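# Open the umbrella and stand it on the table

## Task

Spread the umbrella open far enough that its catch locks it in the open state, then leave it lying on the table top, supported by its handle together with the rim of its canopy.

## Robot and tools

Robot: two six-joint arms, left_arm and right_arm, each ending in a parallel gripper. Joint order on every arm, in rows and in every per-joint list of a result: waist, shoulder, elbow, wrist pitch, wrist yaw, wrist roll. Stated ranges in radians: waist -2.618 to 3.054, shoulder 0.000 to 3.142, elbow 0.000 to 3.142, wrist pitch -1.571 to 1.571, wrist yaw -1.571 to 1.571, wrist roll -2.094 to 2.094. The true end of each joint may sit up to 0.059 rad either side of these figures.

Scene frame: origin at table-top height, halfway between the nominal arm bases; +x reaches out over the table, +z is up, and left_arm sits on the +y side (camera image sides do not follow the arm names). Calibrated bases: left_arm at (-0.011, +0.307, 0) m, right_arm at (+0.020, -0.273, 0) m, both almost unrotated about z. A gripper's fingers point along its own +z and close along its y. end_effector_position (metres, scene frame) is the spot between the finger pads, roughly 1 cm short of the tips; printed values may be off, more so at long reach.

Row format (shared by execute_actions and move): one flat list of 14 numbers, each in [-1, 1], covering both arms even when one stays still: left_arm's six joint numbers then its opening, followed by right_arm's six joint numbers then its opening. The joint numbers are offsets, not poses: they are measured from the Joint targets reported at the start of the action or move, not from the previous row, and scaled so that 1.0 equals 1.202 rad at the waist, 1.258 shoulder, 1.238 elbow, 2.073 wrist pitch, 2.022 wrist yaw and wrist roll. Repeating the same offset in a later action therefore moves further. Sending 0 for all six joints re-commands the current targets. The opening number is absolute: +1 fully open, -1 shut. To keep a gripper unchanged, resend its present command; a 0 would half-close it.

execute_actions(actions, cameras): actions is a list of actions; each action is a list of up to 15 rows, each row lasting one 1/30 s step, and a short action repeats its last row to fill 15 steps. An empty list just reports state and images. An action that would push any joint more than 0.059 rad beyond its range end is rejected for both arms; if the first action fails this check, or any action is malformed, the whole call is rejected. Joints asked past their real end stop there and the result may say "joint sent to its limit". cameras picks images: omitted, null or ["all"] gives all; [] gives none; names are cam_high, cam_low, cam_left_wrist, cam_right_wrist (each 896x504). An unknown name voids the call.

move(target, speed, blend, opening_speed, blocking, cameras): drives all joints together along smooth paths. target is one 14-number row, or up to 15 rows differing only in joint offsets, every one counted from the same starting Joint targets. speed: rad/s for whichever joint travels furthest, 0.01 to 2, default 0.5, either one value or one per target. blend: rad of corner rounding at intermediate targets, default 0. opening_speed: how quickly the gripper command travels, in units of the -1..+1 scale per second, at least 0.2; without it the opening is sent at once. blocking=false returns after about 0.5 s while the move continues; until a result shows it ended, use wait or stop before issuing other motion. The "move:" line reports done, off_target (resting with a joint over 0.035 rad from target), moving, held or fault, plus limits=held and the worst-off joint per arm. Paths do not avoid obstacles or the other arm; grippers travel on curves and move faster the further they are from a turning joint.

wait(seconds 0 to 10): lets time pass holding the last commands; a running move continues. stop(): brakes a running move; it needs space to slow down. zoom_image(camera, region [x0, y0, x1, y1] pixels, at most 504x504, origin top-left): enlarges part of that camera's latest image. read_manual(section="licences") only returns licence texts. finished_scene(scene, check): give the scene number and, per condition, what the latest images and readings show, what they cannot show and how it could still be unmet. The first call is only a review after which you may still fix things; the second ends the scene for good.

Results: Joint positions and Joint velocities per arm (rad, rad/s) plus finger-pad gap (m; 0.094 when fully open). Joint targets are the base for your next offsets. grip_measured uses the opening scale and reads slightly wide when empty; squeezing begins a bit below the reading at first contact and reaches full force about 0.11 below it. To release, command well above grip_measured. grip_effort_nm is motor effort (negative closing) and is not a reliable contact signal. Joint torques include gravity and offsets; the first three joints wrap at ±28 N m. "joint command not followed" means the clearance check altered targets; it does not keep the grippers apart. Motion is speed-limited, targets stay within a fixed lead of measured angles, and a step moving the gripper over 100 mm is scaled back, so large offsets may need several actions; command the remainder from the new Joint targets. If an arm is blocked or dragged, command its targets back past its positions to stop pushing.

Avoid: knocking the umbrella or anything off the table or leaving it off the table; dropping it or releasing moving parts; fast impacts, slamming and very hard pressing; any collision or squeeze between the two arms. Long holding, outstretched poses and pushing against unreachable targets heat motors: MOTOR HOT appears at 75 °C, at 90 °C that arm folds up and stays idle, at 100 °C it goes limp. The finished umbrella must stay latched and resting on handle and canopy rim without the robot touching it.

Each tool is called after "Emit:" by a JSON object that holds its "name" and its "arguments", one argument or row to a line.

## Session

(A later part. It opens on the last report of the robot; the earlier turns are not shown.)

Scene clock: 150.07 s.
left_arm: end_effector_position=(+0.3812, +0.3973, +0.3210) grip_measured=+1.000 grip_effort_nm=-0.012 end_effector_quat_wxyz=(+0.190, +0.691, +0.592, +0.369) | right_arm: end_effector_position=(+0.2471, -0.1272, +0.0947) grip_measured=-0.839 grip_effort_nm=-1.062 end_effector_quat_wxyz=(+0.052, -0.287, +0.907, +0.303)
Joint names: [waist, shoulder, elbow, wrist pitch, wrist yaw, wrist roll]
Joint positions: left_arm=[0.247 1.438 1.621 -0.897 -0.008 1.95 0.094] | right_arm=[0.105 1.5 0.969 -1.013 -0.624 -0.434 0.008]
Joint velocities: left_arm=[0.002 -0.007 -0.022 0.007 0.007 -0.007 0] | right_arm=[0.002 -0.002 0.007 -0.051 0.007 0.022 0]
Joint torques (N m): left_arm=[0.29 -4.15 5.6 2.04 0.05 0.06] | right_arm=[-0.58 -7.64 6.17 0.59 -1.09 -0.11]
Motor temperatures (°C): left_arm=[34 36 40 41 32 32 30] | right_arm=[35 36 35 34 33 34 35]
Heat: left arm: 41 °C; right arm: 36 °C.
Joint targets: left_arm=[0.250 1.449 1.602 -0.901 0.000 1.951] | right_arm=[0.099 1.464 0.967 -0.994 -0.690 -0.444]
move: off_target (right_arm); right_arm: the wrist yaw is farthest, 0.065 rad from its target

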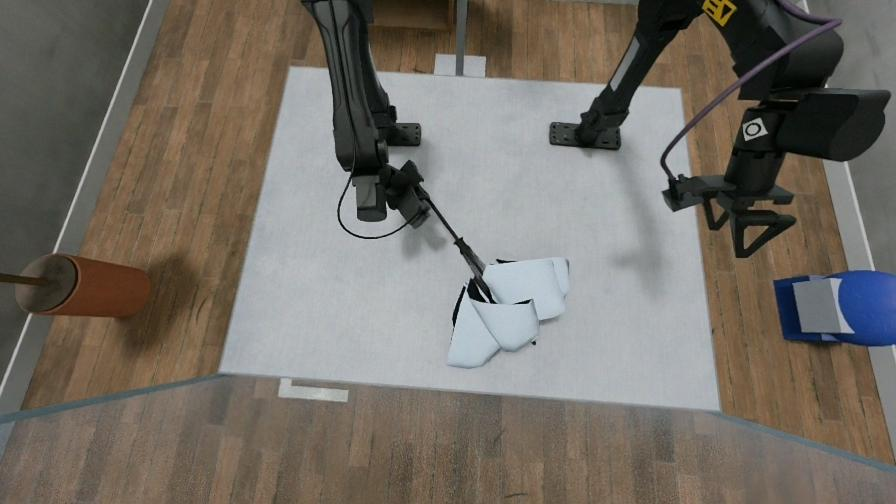

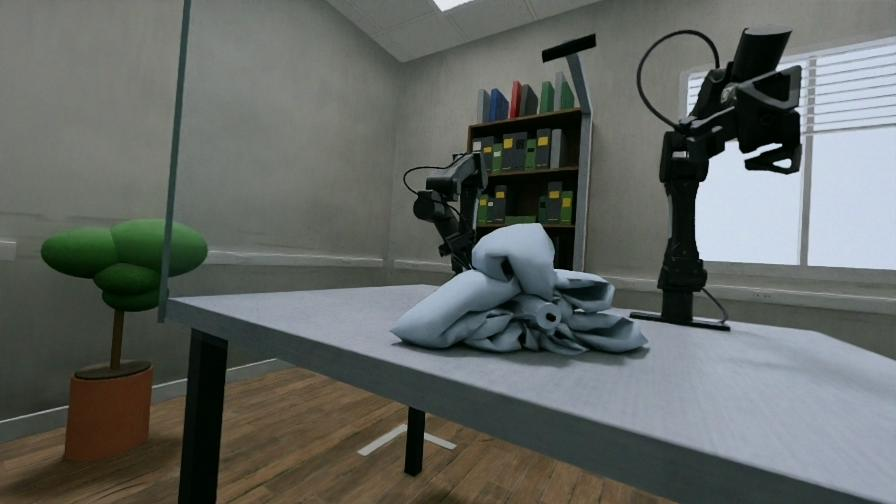

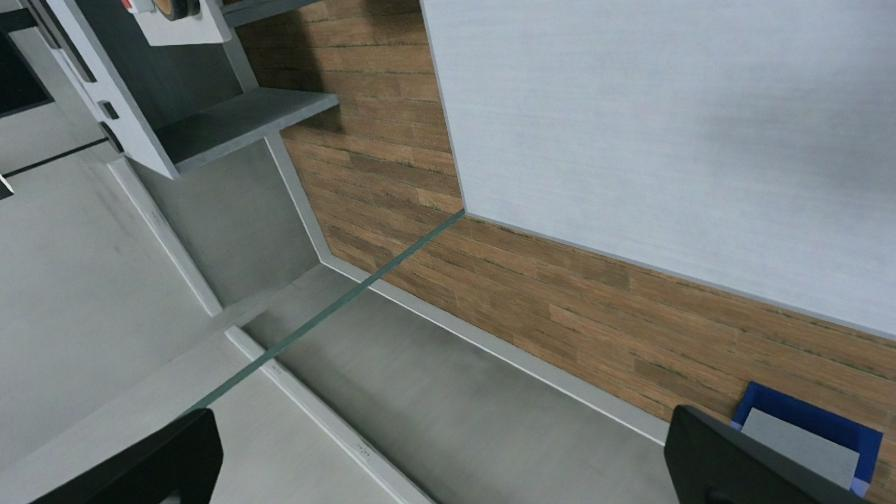

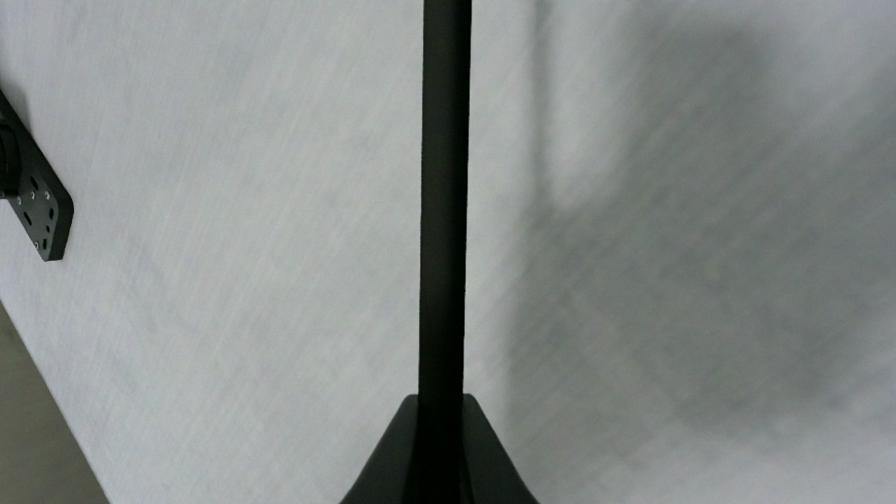

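Emit:
{"name": "move", "arguments": {
  "target": [0, 0, 0, 0, 0, 0, 1.0, 0.371, -0.355, -0.3727, 0.3473, 0.3412, 0.2196, -0.95],
  "speed": 0.3
}}

Scene clock: 180.17 s.
left_arm: end_effector_position=(+0.3812, +0.3973, +0.3210) grip_measured=+1.000 grip_effort_nm=-0.012 end_effector_quat_wxyz=(+0.190, +0.691, +0.592, +0.369) | right_arm: end_effector_position=(+0.2510, -0.1092, +0.0788) grip_measured=-0.838 grip_effort_nm=-1.062 end_effector_quat_wxyz=(+0.310, -0.289, +0.900, +0.101)
Joint names: [waist, shoulder, elbow, wrist pitch, wrist yaw, wrist roll]
Joint positions: left_arm=[0.247 1.438 1.621 -0.897 -0.008 1.95 0.094] | right_arm=[0.54 1.049 0.515 -0.372 -0.013 -0.011 0.008]
Joint velocities: left_arm=[0.002 -0.012 -0.007 -0.066 -0.037 -0.022 0] | right_arm=[0.007 -0.002 -0.012 -0.051 0.022 0.007 0.001]
Joint torques (N m): left_arm=[0.28 -4.15 5.6 2.04 0.05 0.05] | right_arm=[0.54 -4.57 6.52 2.35 0.13 0.12]
Motor temperatures (°C): left_arm=[34 36 40 41 32 32 30] | right_arm=[35 38 36 35 34 34 36]
Heat: left arm: 41 °C; right arm: 38 °C.
Joint targets: left_arm=[0.250 1.449 1.602 -0.901 0.000 1.951] | right_arm=[0.545 1.017 0.506 -0.274 0.000 0.001]
move: off_target (right_arm); right_arm: the wrist pitch is farthest, 0.098 rad from its target

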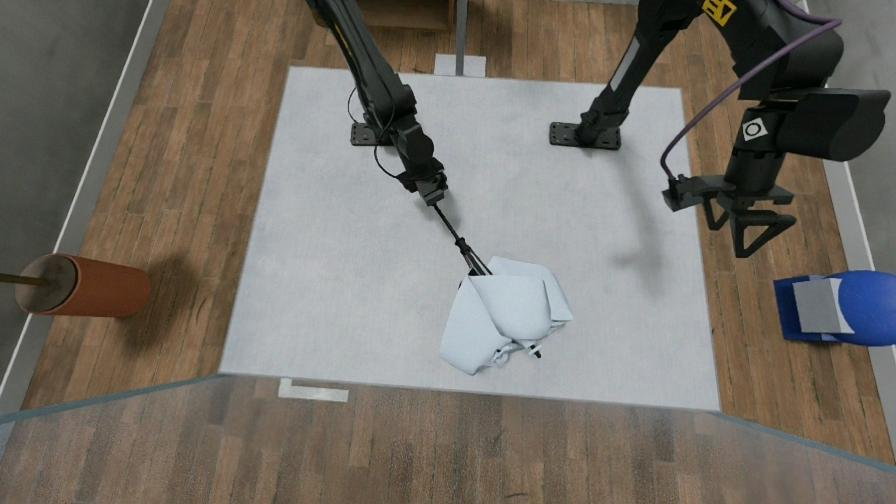

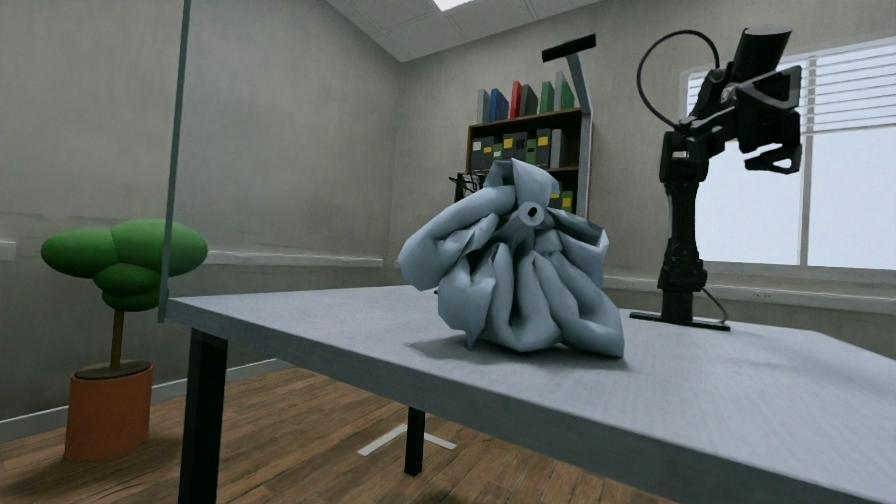

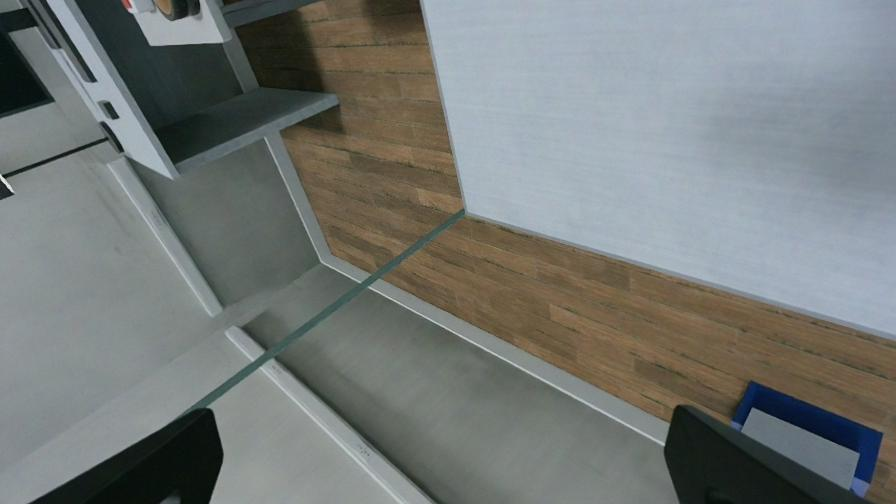

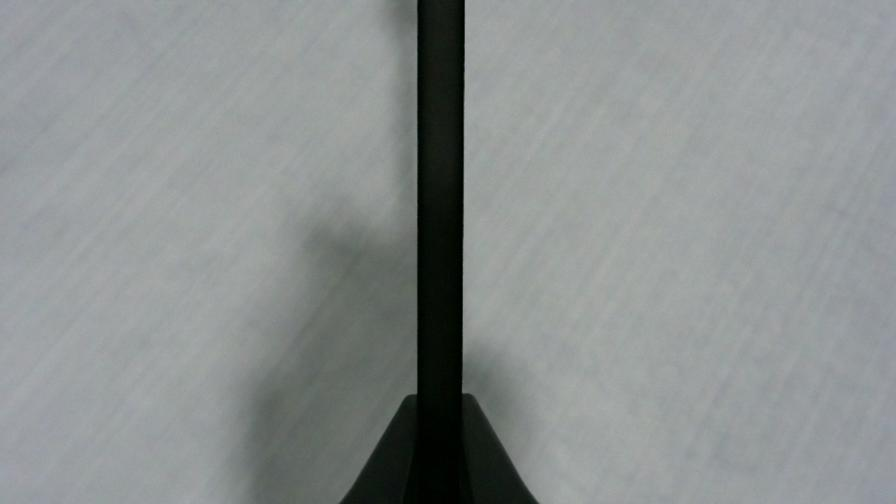

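Emit:
{"name": "move", "arguments": {
  "target": [0, -0.039, -1.0, 0.978, 0, -0.01, 1.0, 0, -0.1224, 0.022, 0, 0, 0, -0.95],
  "speed": 0.6,
  "cameras": ["cam_high", "cam_low", "cam_right_wrist"]
}}

Scene clock: 199.60 s.
left_arm: end_effector_position=(+0.3823, +0.3974, +0.2194) grip_measured=+1.000 grip_effort_nm=-0.012 end_effector_quat_wxyz=(+0.343, +0.512, +0.443, +0.651) | right_arm: end_effector_position=(+0.2538, -0.1074, +0.1204) grip_measured=-0.838 grip_effort_nm=-1.067 end_effector_quat_wxyz=(+0.380, -0.280, +0.873, +0.123)
Joint names: [waist, shoulder, elbow, wrist pitch, wrist yaw, wrist roll]
Joint positions: left_arm=[0.247 1.419 0.379 1.124 -0.006 1.943 0.094] | right_arm=[0.54 0.893 0.515 -0.37 -0.012 -0.01 0.008]
Joint velocities: left_arm=[-0.002 -0.002 -0.007 -0.022 -0.095 -0.066 0] | right_arm=[0.007 0.002 0.012 -0.066 0.051 -0.066 0]
Joint torques (N m): left_arm=[0.29 -5.49 4.86 2.4 0.05 -0.09] | right_arm=[0.49 -3.67 9.18 2.52 0.14 0.13]
Motor temperatures (°C): left_arm=[34 36 40 43 32 32 30] | right_arm=[35 37 36 39 33 34 36]
Heat: left arm: 43 °C; right arm: 39 °C.
Joint targets: left_arm=[0.250 1.400 0.364 1.126 -0.001 1.931] | right_arm=[0.545 0.863 0.533 -0.274 0.000 0.001]
move: off_target (right_arm); right_arm: the wrist pitch is farthest, 0.096 rad from its target
Images, in order (width x height): cam_high 896x504, cam_low 896x504, cam_right_wrist 896x504.

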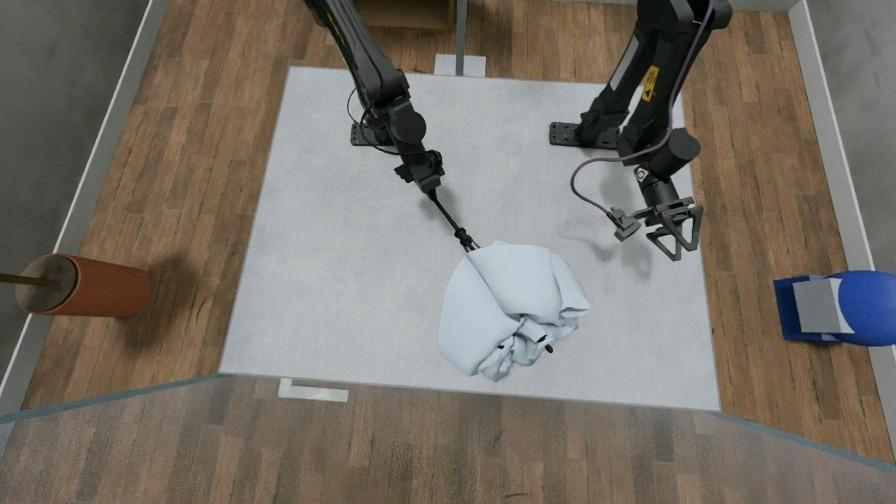

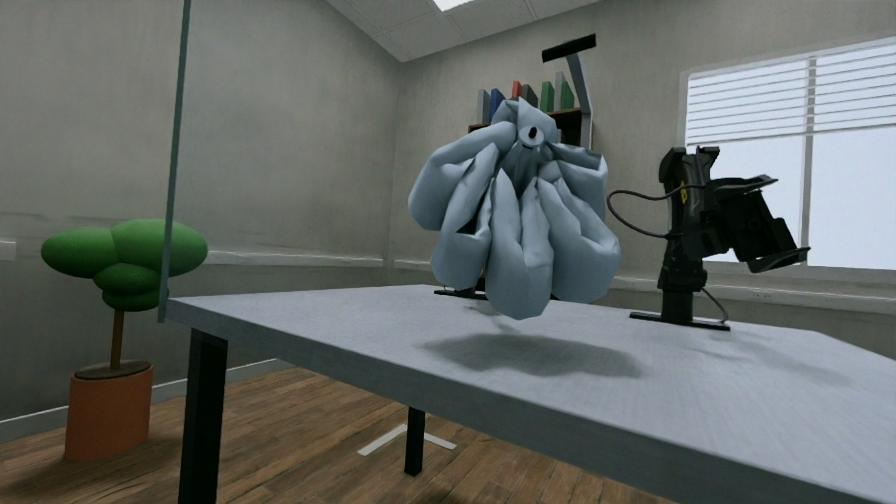

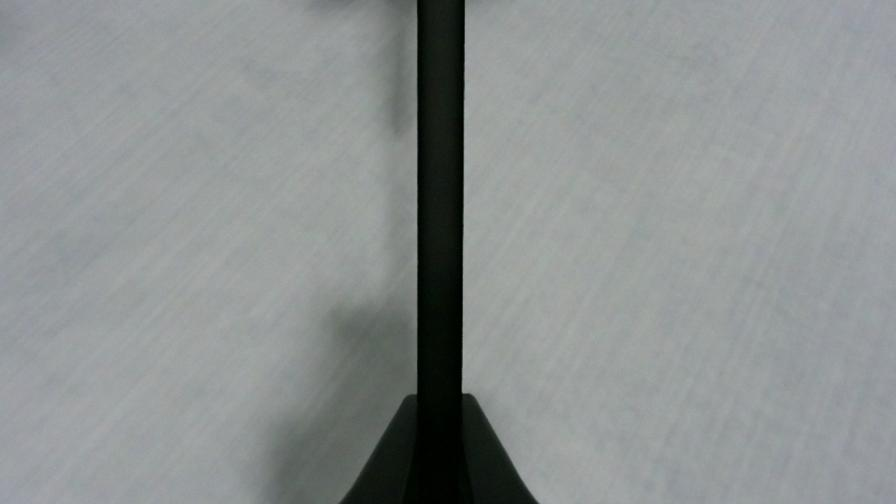

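Emit:
{"name": "move", "arguments": {
  "target": [-0.774, 0, -0.073, 0, 0, 0, 1.0, 0, 0, 0, 0, 0, 0, -0.95],
  "speed": 0.6,
  "cameras": ["cam_high", "cam_low", "cam_left_wrist"]
}}

Scene clock: 207.73 s.
left_arm: end_effector_position=(+0.2856, +0.0568, +0.1830) grip_measured=+1.000 grip_effort_nm=-0.017 end_effector_quat_wxyz=(+0.575, +0.686, +0.174, +0.410) | right_arm: end_effector_position=(+0.2538, -0.1074, +0.1204) grip_measured=-0.838 grip_effort_nm=-1.062 end_effector_quat_wxyz=(+0.380, -0.280, +0.873, +0.123)
Joint names: [waist, shoulder, elbow, wrist pitch, wrist yaw, wrist roll]
Joint positions: left_arm=[-0.676 1.419 0.29 1.126 0.002 1.942 0.094] | right_arm=[0.54 0.893 0.515 -0.37 -0.012 -0.01 0.008]
Joint velocities: left_arm=[-0.007 0.002 0.002 -0.125 0.081 -0.007 0] | right_arm=[0.002 -0.017 -0.007 0.007 -0.037 0.037 0]
Joint torques (N m): left_arm=[-0.34 -5.18 4.44 2.42 -0.04 -0.08] | right_arm=[0.54 -3.64 9.18 2.52 0.15 0.12]
Motor temperatures (°C): left_arm=[34 36 40 43 32 32 30] | right_arm=[35 36 37 40 33 34 36]
Heat: left arm: 43 °C; right arm: 40 °C.
Joint targets: left_arm=[-0.680 1.400 0.274 1.126 0.000 1.931] | right_arm=[0.545 0.863 0.533 -0.274 0.000 0.001]
move: off_target (right_arm); right_arm: the wrist pitch is farthest, 0.096 rad from its target
Images, in order (width x height): cam_high 896x504, cam_low 896x504, cam_left_wrist 896x504.

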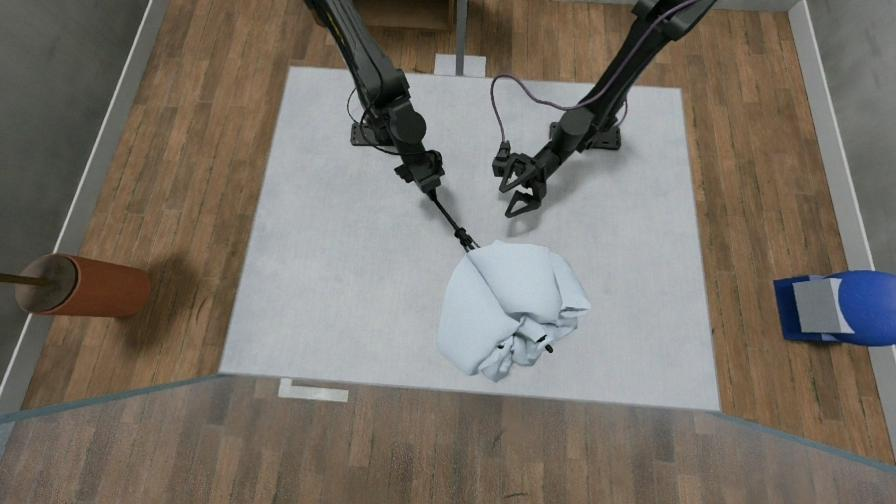

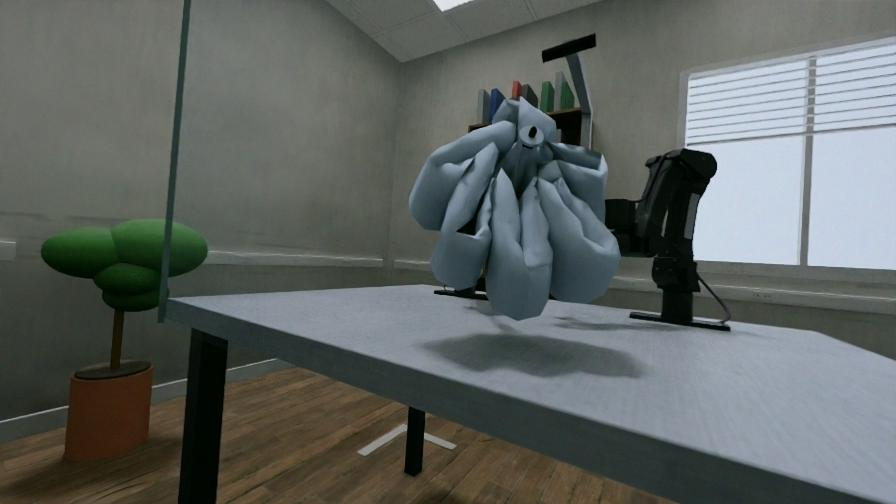

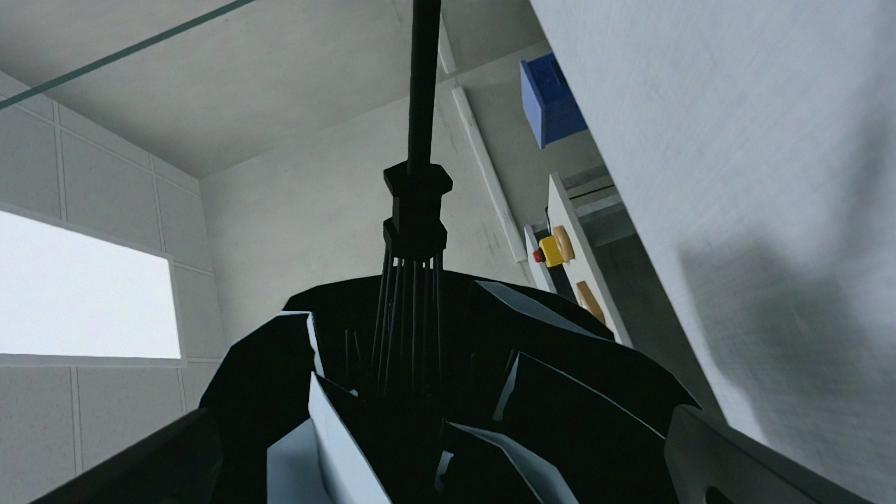

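Emit:
{"name": "execute_actions", "arguments": {
  "actions": []
}}

Scene clock: 238.23 s.
left_arm: end_effector_position=(+0.2856, +0.0568, +0.1830) grip_measured=+1.000 grip_effort_nm=-0.007 end_effector_quat_wxyz=(+0.575, +0.686, +0.174, +0.410) | right_arm: end_effector_position=(+0.2538, -0.1074, +0.1204) grip_measured=-0.838 grip_effort_nm=-1.057 end_effector_quat_wxyz=(+0.380, -0.280, +0.873, +0.123)
Joint names: [waist, shoulder, elbow, wrist pitch, wrist yaw, wrist roll]
Joint positions: left_arm=[-0.676 1.419 0.29 1.126 0.002 1.942 0.094] | right_arm=[0.54 0.893 0.515 -0.37 -0.012 -0.01 0.008]
Joint velocities: left_arm=[-0.007 -0.002 -0.017 -0.037 0.007 -0.081 0] | right_arm=[0.022 0.022 0.002 0.007 -0.037 0.037 -0.001]
Joint torques (N m): left_arm=[-0.34 -5.19 4.42 2.42 -0.03 -0.09] | right_arm=[0.54 -3.63 9.18 2.54 0.13 0.12]
Motor temperatures (°C): left_arm=[34 35 40 45 32 32 30] | right_arm=[35 36 38 44 33 34 36]
Heat: left arm: 45 °C; right arm: 44 °C.
Joint targets: left_arm=[-0.680 1.400 0.274 1.126 0.000 1.931] | right_arm=[0.545 0.863 0.533 -0.274 0.000 0.001]
Tool commands: left_gripper/opening=+1.0 right_gripper/opening=-0.95

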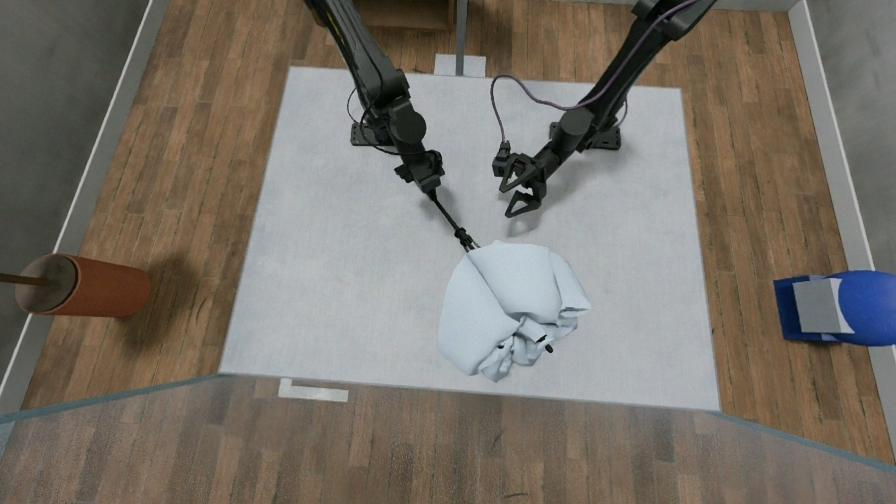

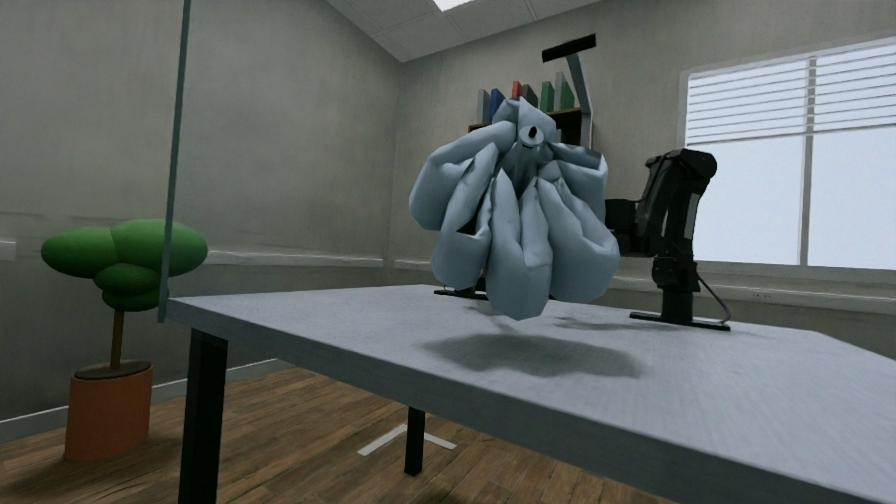

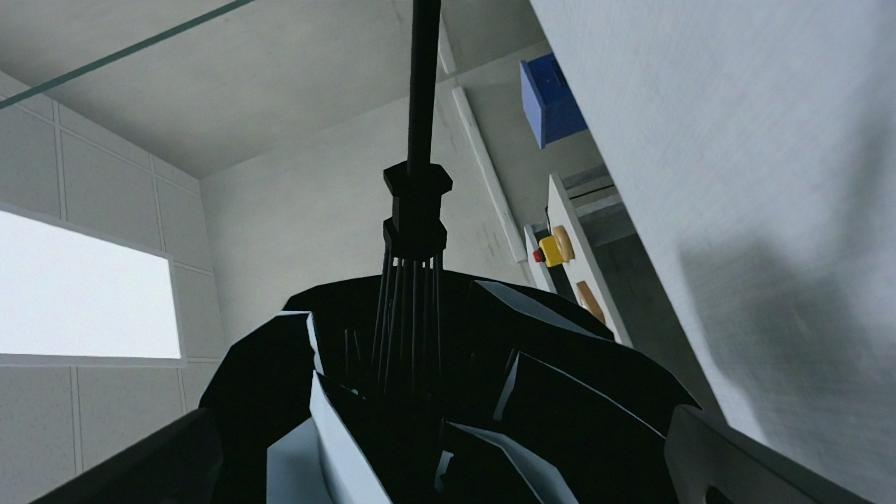

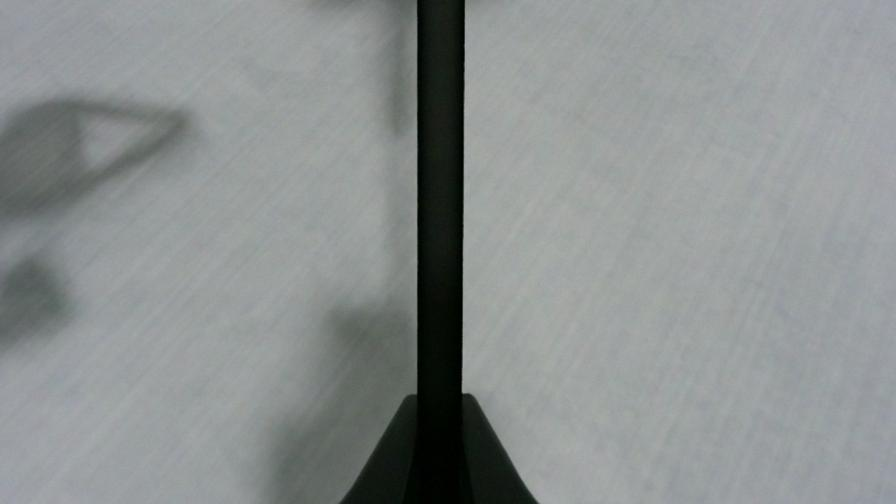

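Emit:
{"name": "zoom_image", "arguments": {
  "camera": "cam_left_wrist",
  "region": [340, 120, 500, 300]
}}

Emit:
{"name": "zoom_image", "arguments": {
  "camera": "cam_high",
  "region": [380, 120, 600, 400]
}}

Scaled by 2.800 from the camera's 896x504 image, which has a finer 1280x720 frame.

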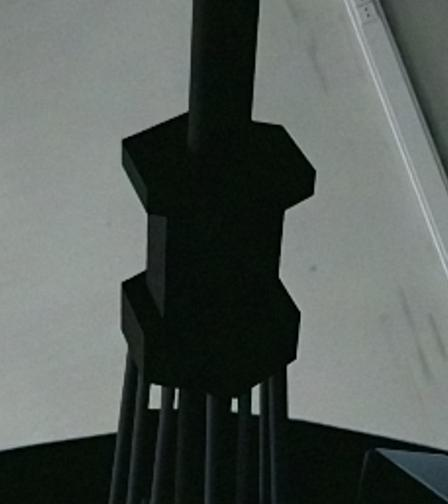

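Scaled by 1.800 from the camera's 896x504 image, which has a finer 1280x720 frame.

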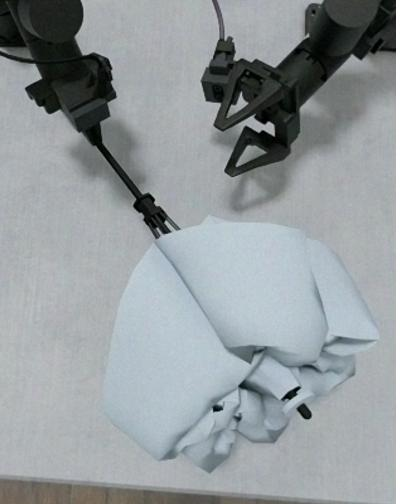

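Emit:
{"name": "move", "arguments": {
  "target": [-0.0183, 0.2146, 0.2488, -0.0169, 0, 0.0465, 1.0, 0, 0, 0, 0, 0, 0, -0.95],
  "speed": 0.35
}}

Scene clock: 288.23 s.
left_arm: end_effector_position=(+0.3325, +0.0060, +0.1959) grip_measured=+1.000 grip_effort_nm=-0.017 end_effector_quat_wxyz=(+0.567, +0.687, +0.137, +0.433) | right_arm: end_effector_position=(+0.2539, -0.1074, +0.1204) grip_measured=-0.838 grip_effort_nm=-1.057 end_effector_quat_wxyz=(+0.380, -0.280, +0.873, +0.122)
Joint names: [waist, shoulder, elbow, wrist pitch, wrist yaw, wrist roll]
Joint positions: left_arm=[-0.695 1.654 0.561 1.111 0.002 2.025 0.094] | right_arm=[0.54 0.893 0.515 -0.37 -0.012 -0.01 0.008]
Joint velocities: left_arm=[-0.012 0.002 -0.012 0.007 0.007 0.022 0] | right_arm=[-0.017 0.017 -0.007 -0.081 0.007 -0.007 0]
Joint torques (N m): left_arm=[-0.61 -4.68 7.6 2.23 -0.03 0.03] | right_arm=[0.54 -3.66 9.2 2.52 0.14 0.13]
Motor temperatures (°C): left_arm=[34 35 40 47 32 32 30] | right_arm=[35 35 38 48 33 34 37]
Heat: left arm: 47 °C; right arm: 48 °C.
Joint targets: left_arm=[-0.702 1.670 0.582 1.091 0.000 2.025] | right_arm=[0.545 0.863 0.533 -0.274 0.001 0.001]
move: off_target (right_arm); right_arm: the wrist pitch is farthest, 0.096 rad from its target

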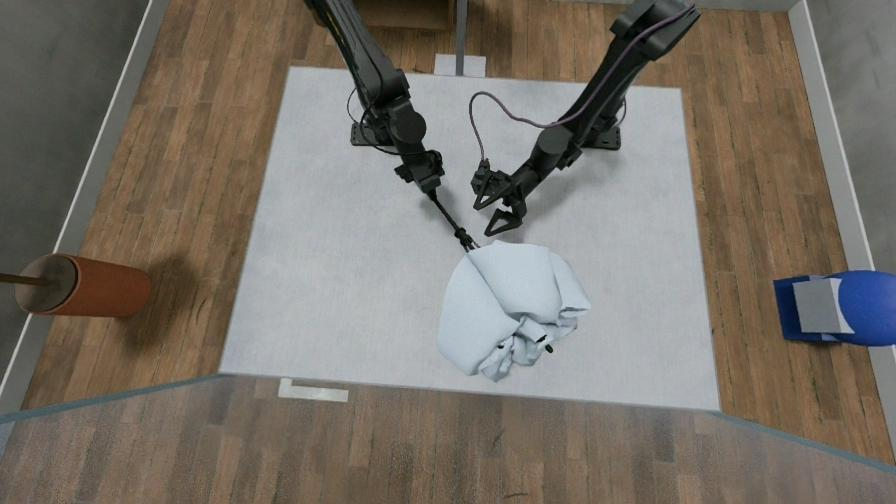

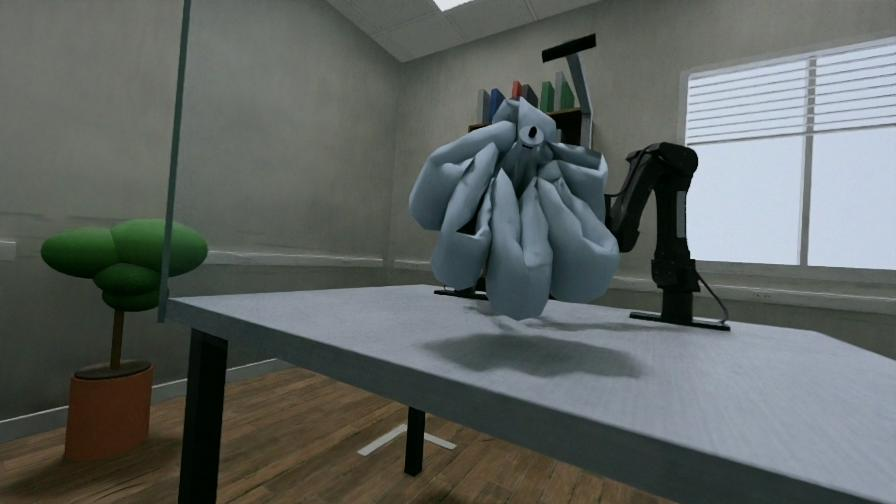

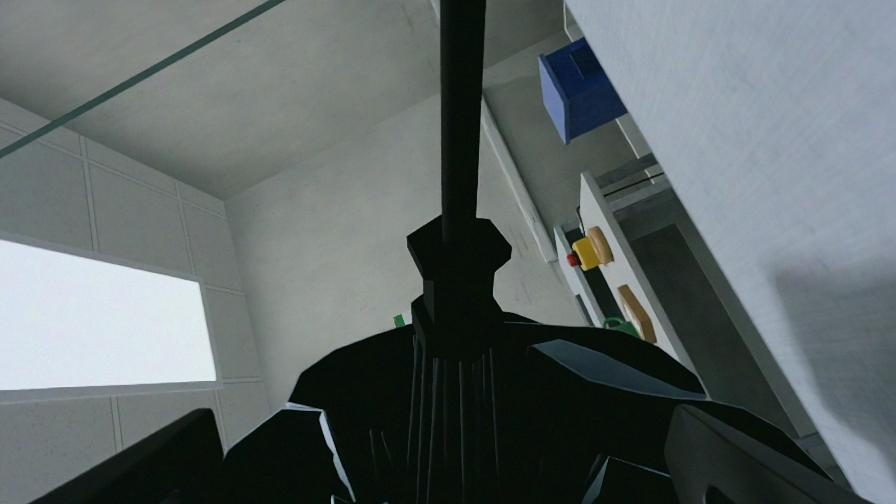

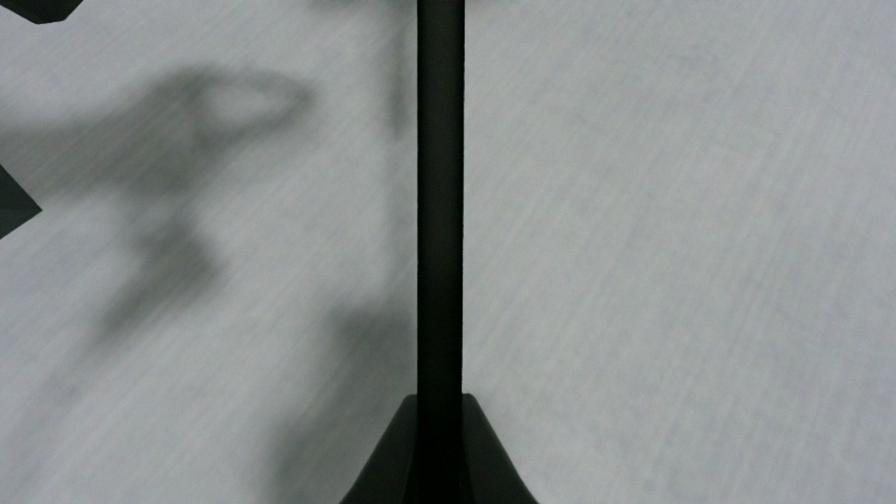

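Emit:
{"name": "zoom_image", "arguments": {
  "camera": "cam_left_wrist",
  "region": [360, 180, 560, 400]
}}

Scaled by 2.291 from the camera's 896x504 image, which has a finer 1280x720 frame.

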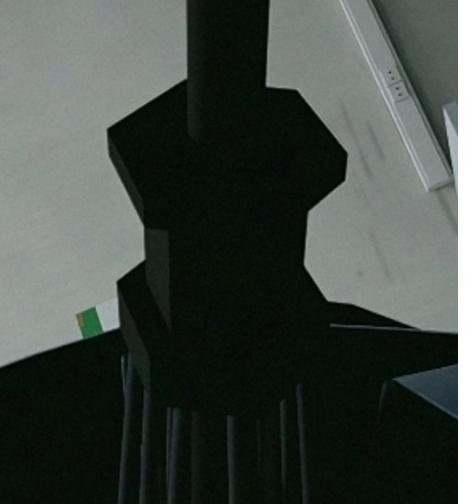

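Emit:
{"name": "move", "arguments": {
  "target": [-0.0133, 0.1566, 0.1866, -0.0246, 0, 0.0, 1.0, 0, 0, 0, 0, 0, 0, -0.95],
  "speed": 0.25
}}

Scene clock: 313.63 s.
left_arm: end_effector_position=(+0.3697, -0.0376, +0.1892) grip_measured=+1.000 grip_effort_nm=-0.012 end_effector_quat_wxyz=(+0.566, +0.694, +0.133, +0.425) | right_arm: end_effector_position=(+0.2539, -0.1074, +0.1204) grip_measured=-0.838 grip_effort_nm=-1.062 end_effector_quat_wxyz=(+0.380, -0.280, +0.873, +0.122)
Joint names: [waist, shoulder, elbow, wrist pitch, wrist yaw, wrist roll]
Joint positions: left_arm=[-0.711 1.847 0.789 1.061 0.002 2.026 0.094] | right_arm=[0.54 0.893 0.515 -0.37 -0.012 -0.01 0.008]
Joint velocities: left_arm=[0.002 -0.007 -0.022 -0.007 -0.037 -0.022 0] | right_arm=[-0.007 -0.002 -0.007 -0.051 -0.037 -0.007 -0.001]
Joint torques (N m): left_arm=[-0.62 -6.08 7.92 2.21 -0.03 0.04] | right_arm=[0.51 -3.67 9.18 2.52 0.13 0.13]
Motor temperatures (°C): left_arm=[34 35 41 49 32 32 30] | right_arm=[35 35 38 50 33 34 37]
Heat: left arm: 49 °C; right arm: 50 °C.
Joint targets: left_arm=[-0.718 1.867 0.813 1.040 0.000 2.025] | right_arm=[0.545 0.863 0.533 -0.274 0.001 0.001]
move: off_target (right_arm); right_arm: the wrist pitch is farthest, 0.096 rad from its target

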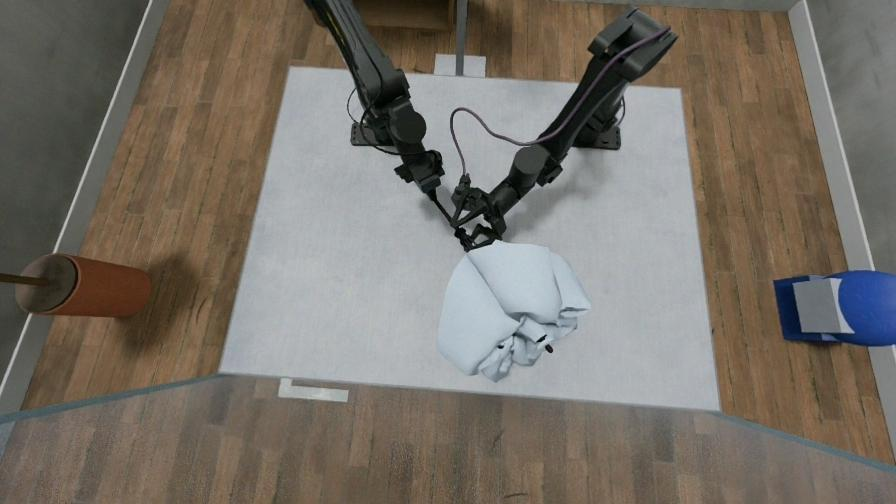

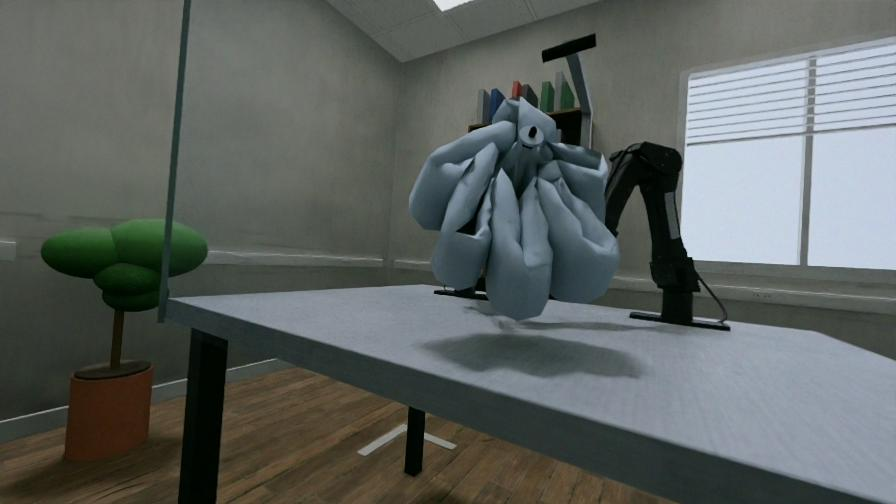

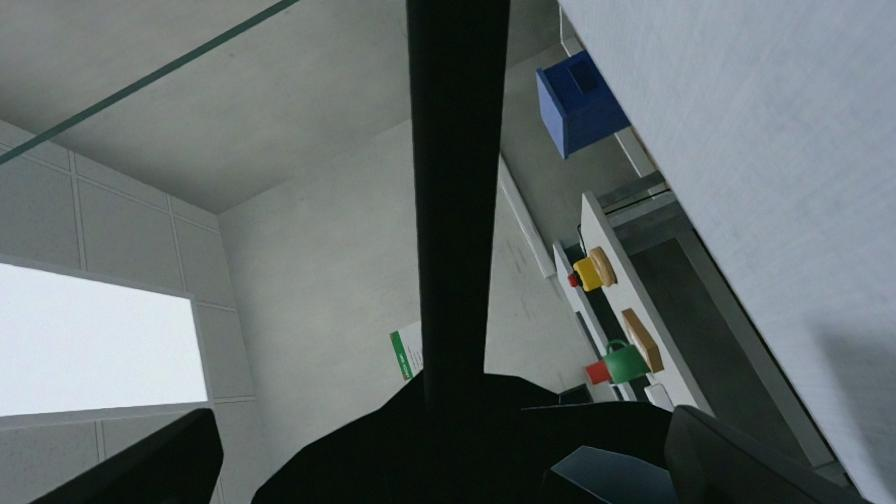

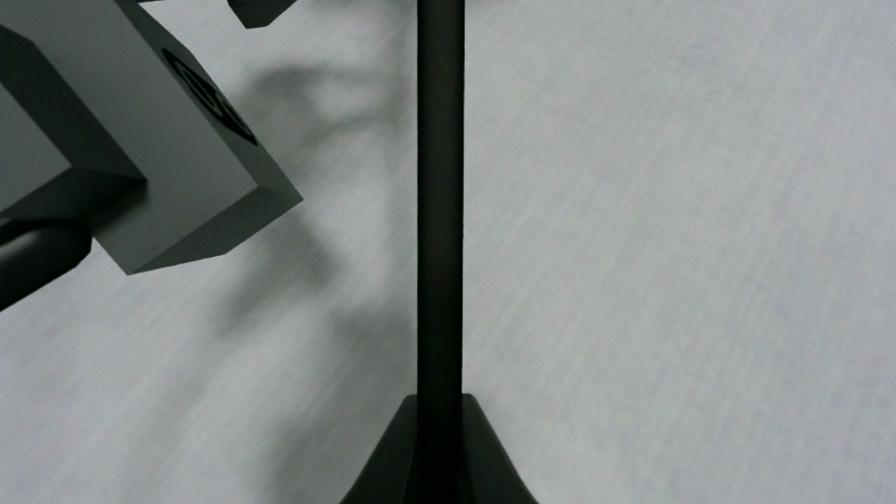

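Emit:
{"name": "zoom_image", "arguments": {
  "camera": "cam_left_wrist",
  "region": [250, 250, 650, 504]
}}

Emit:
{"name": "zoom_image", "arguments": {
  "camera": "cam_high",
  "region": [420, 180, 540, 270]
}}

Scaled by 1.260 from the camera's 896x504 image, which has a finer 1280x720 frame.

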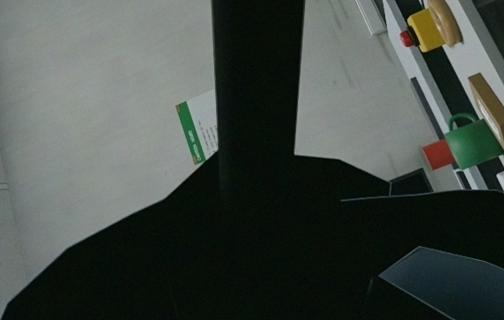

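Scaled by 4.200 from the camera's 896x504 image, which has a finer 1280x720 frame.

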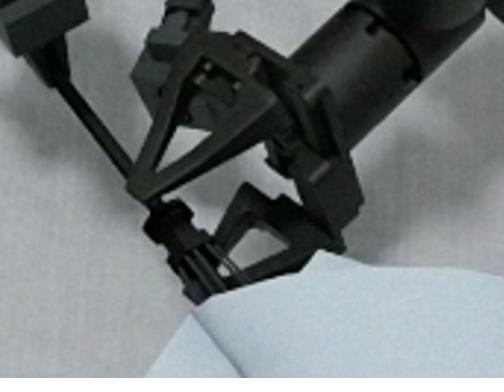

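Emit:
{"name": "zoom_image", "arguments": {
  "camera": "cam_left_wrist",
  "region": [380, 0, 540, 120]
}}

Emit:
{"name": "zoom_image", "arguments": {
  "camera": "cam_left_wrist",
  "region": [380, 280, 540, 400]
}}

Emit:
{"name": "zoom_image", "arguments": {
  "camera": "cam_right_wrist",
  "region": [380, 160, 540, 280]
}}

Scaled by 3.150 from the camera's 896x504 image, which has a finer 1280x720 frame.

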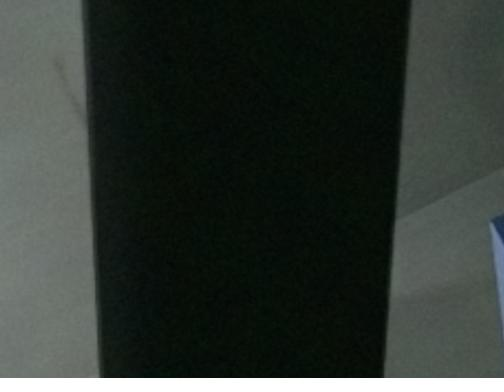

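Scaled by 3.150 from the camera's 896x504 image, which has a finer 1280x720 frame.

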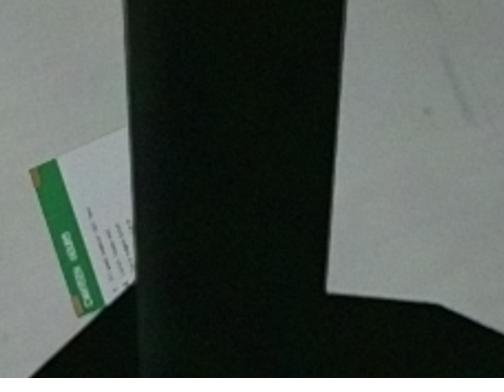

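Scaled by 3.150 from the camera's 896x504 image, which has a finer 1280x720 frame.

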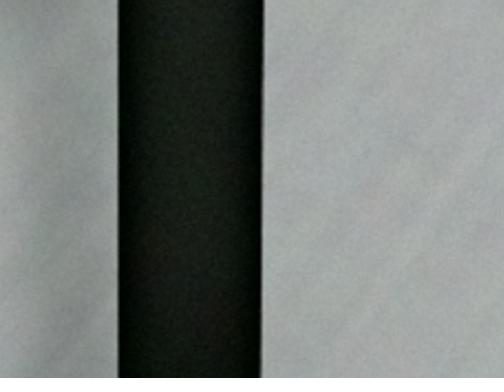

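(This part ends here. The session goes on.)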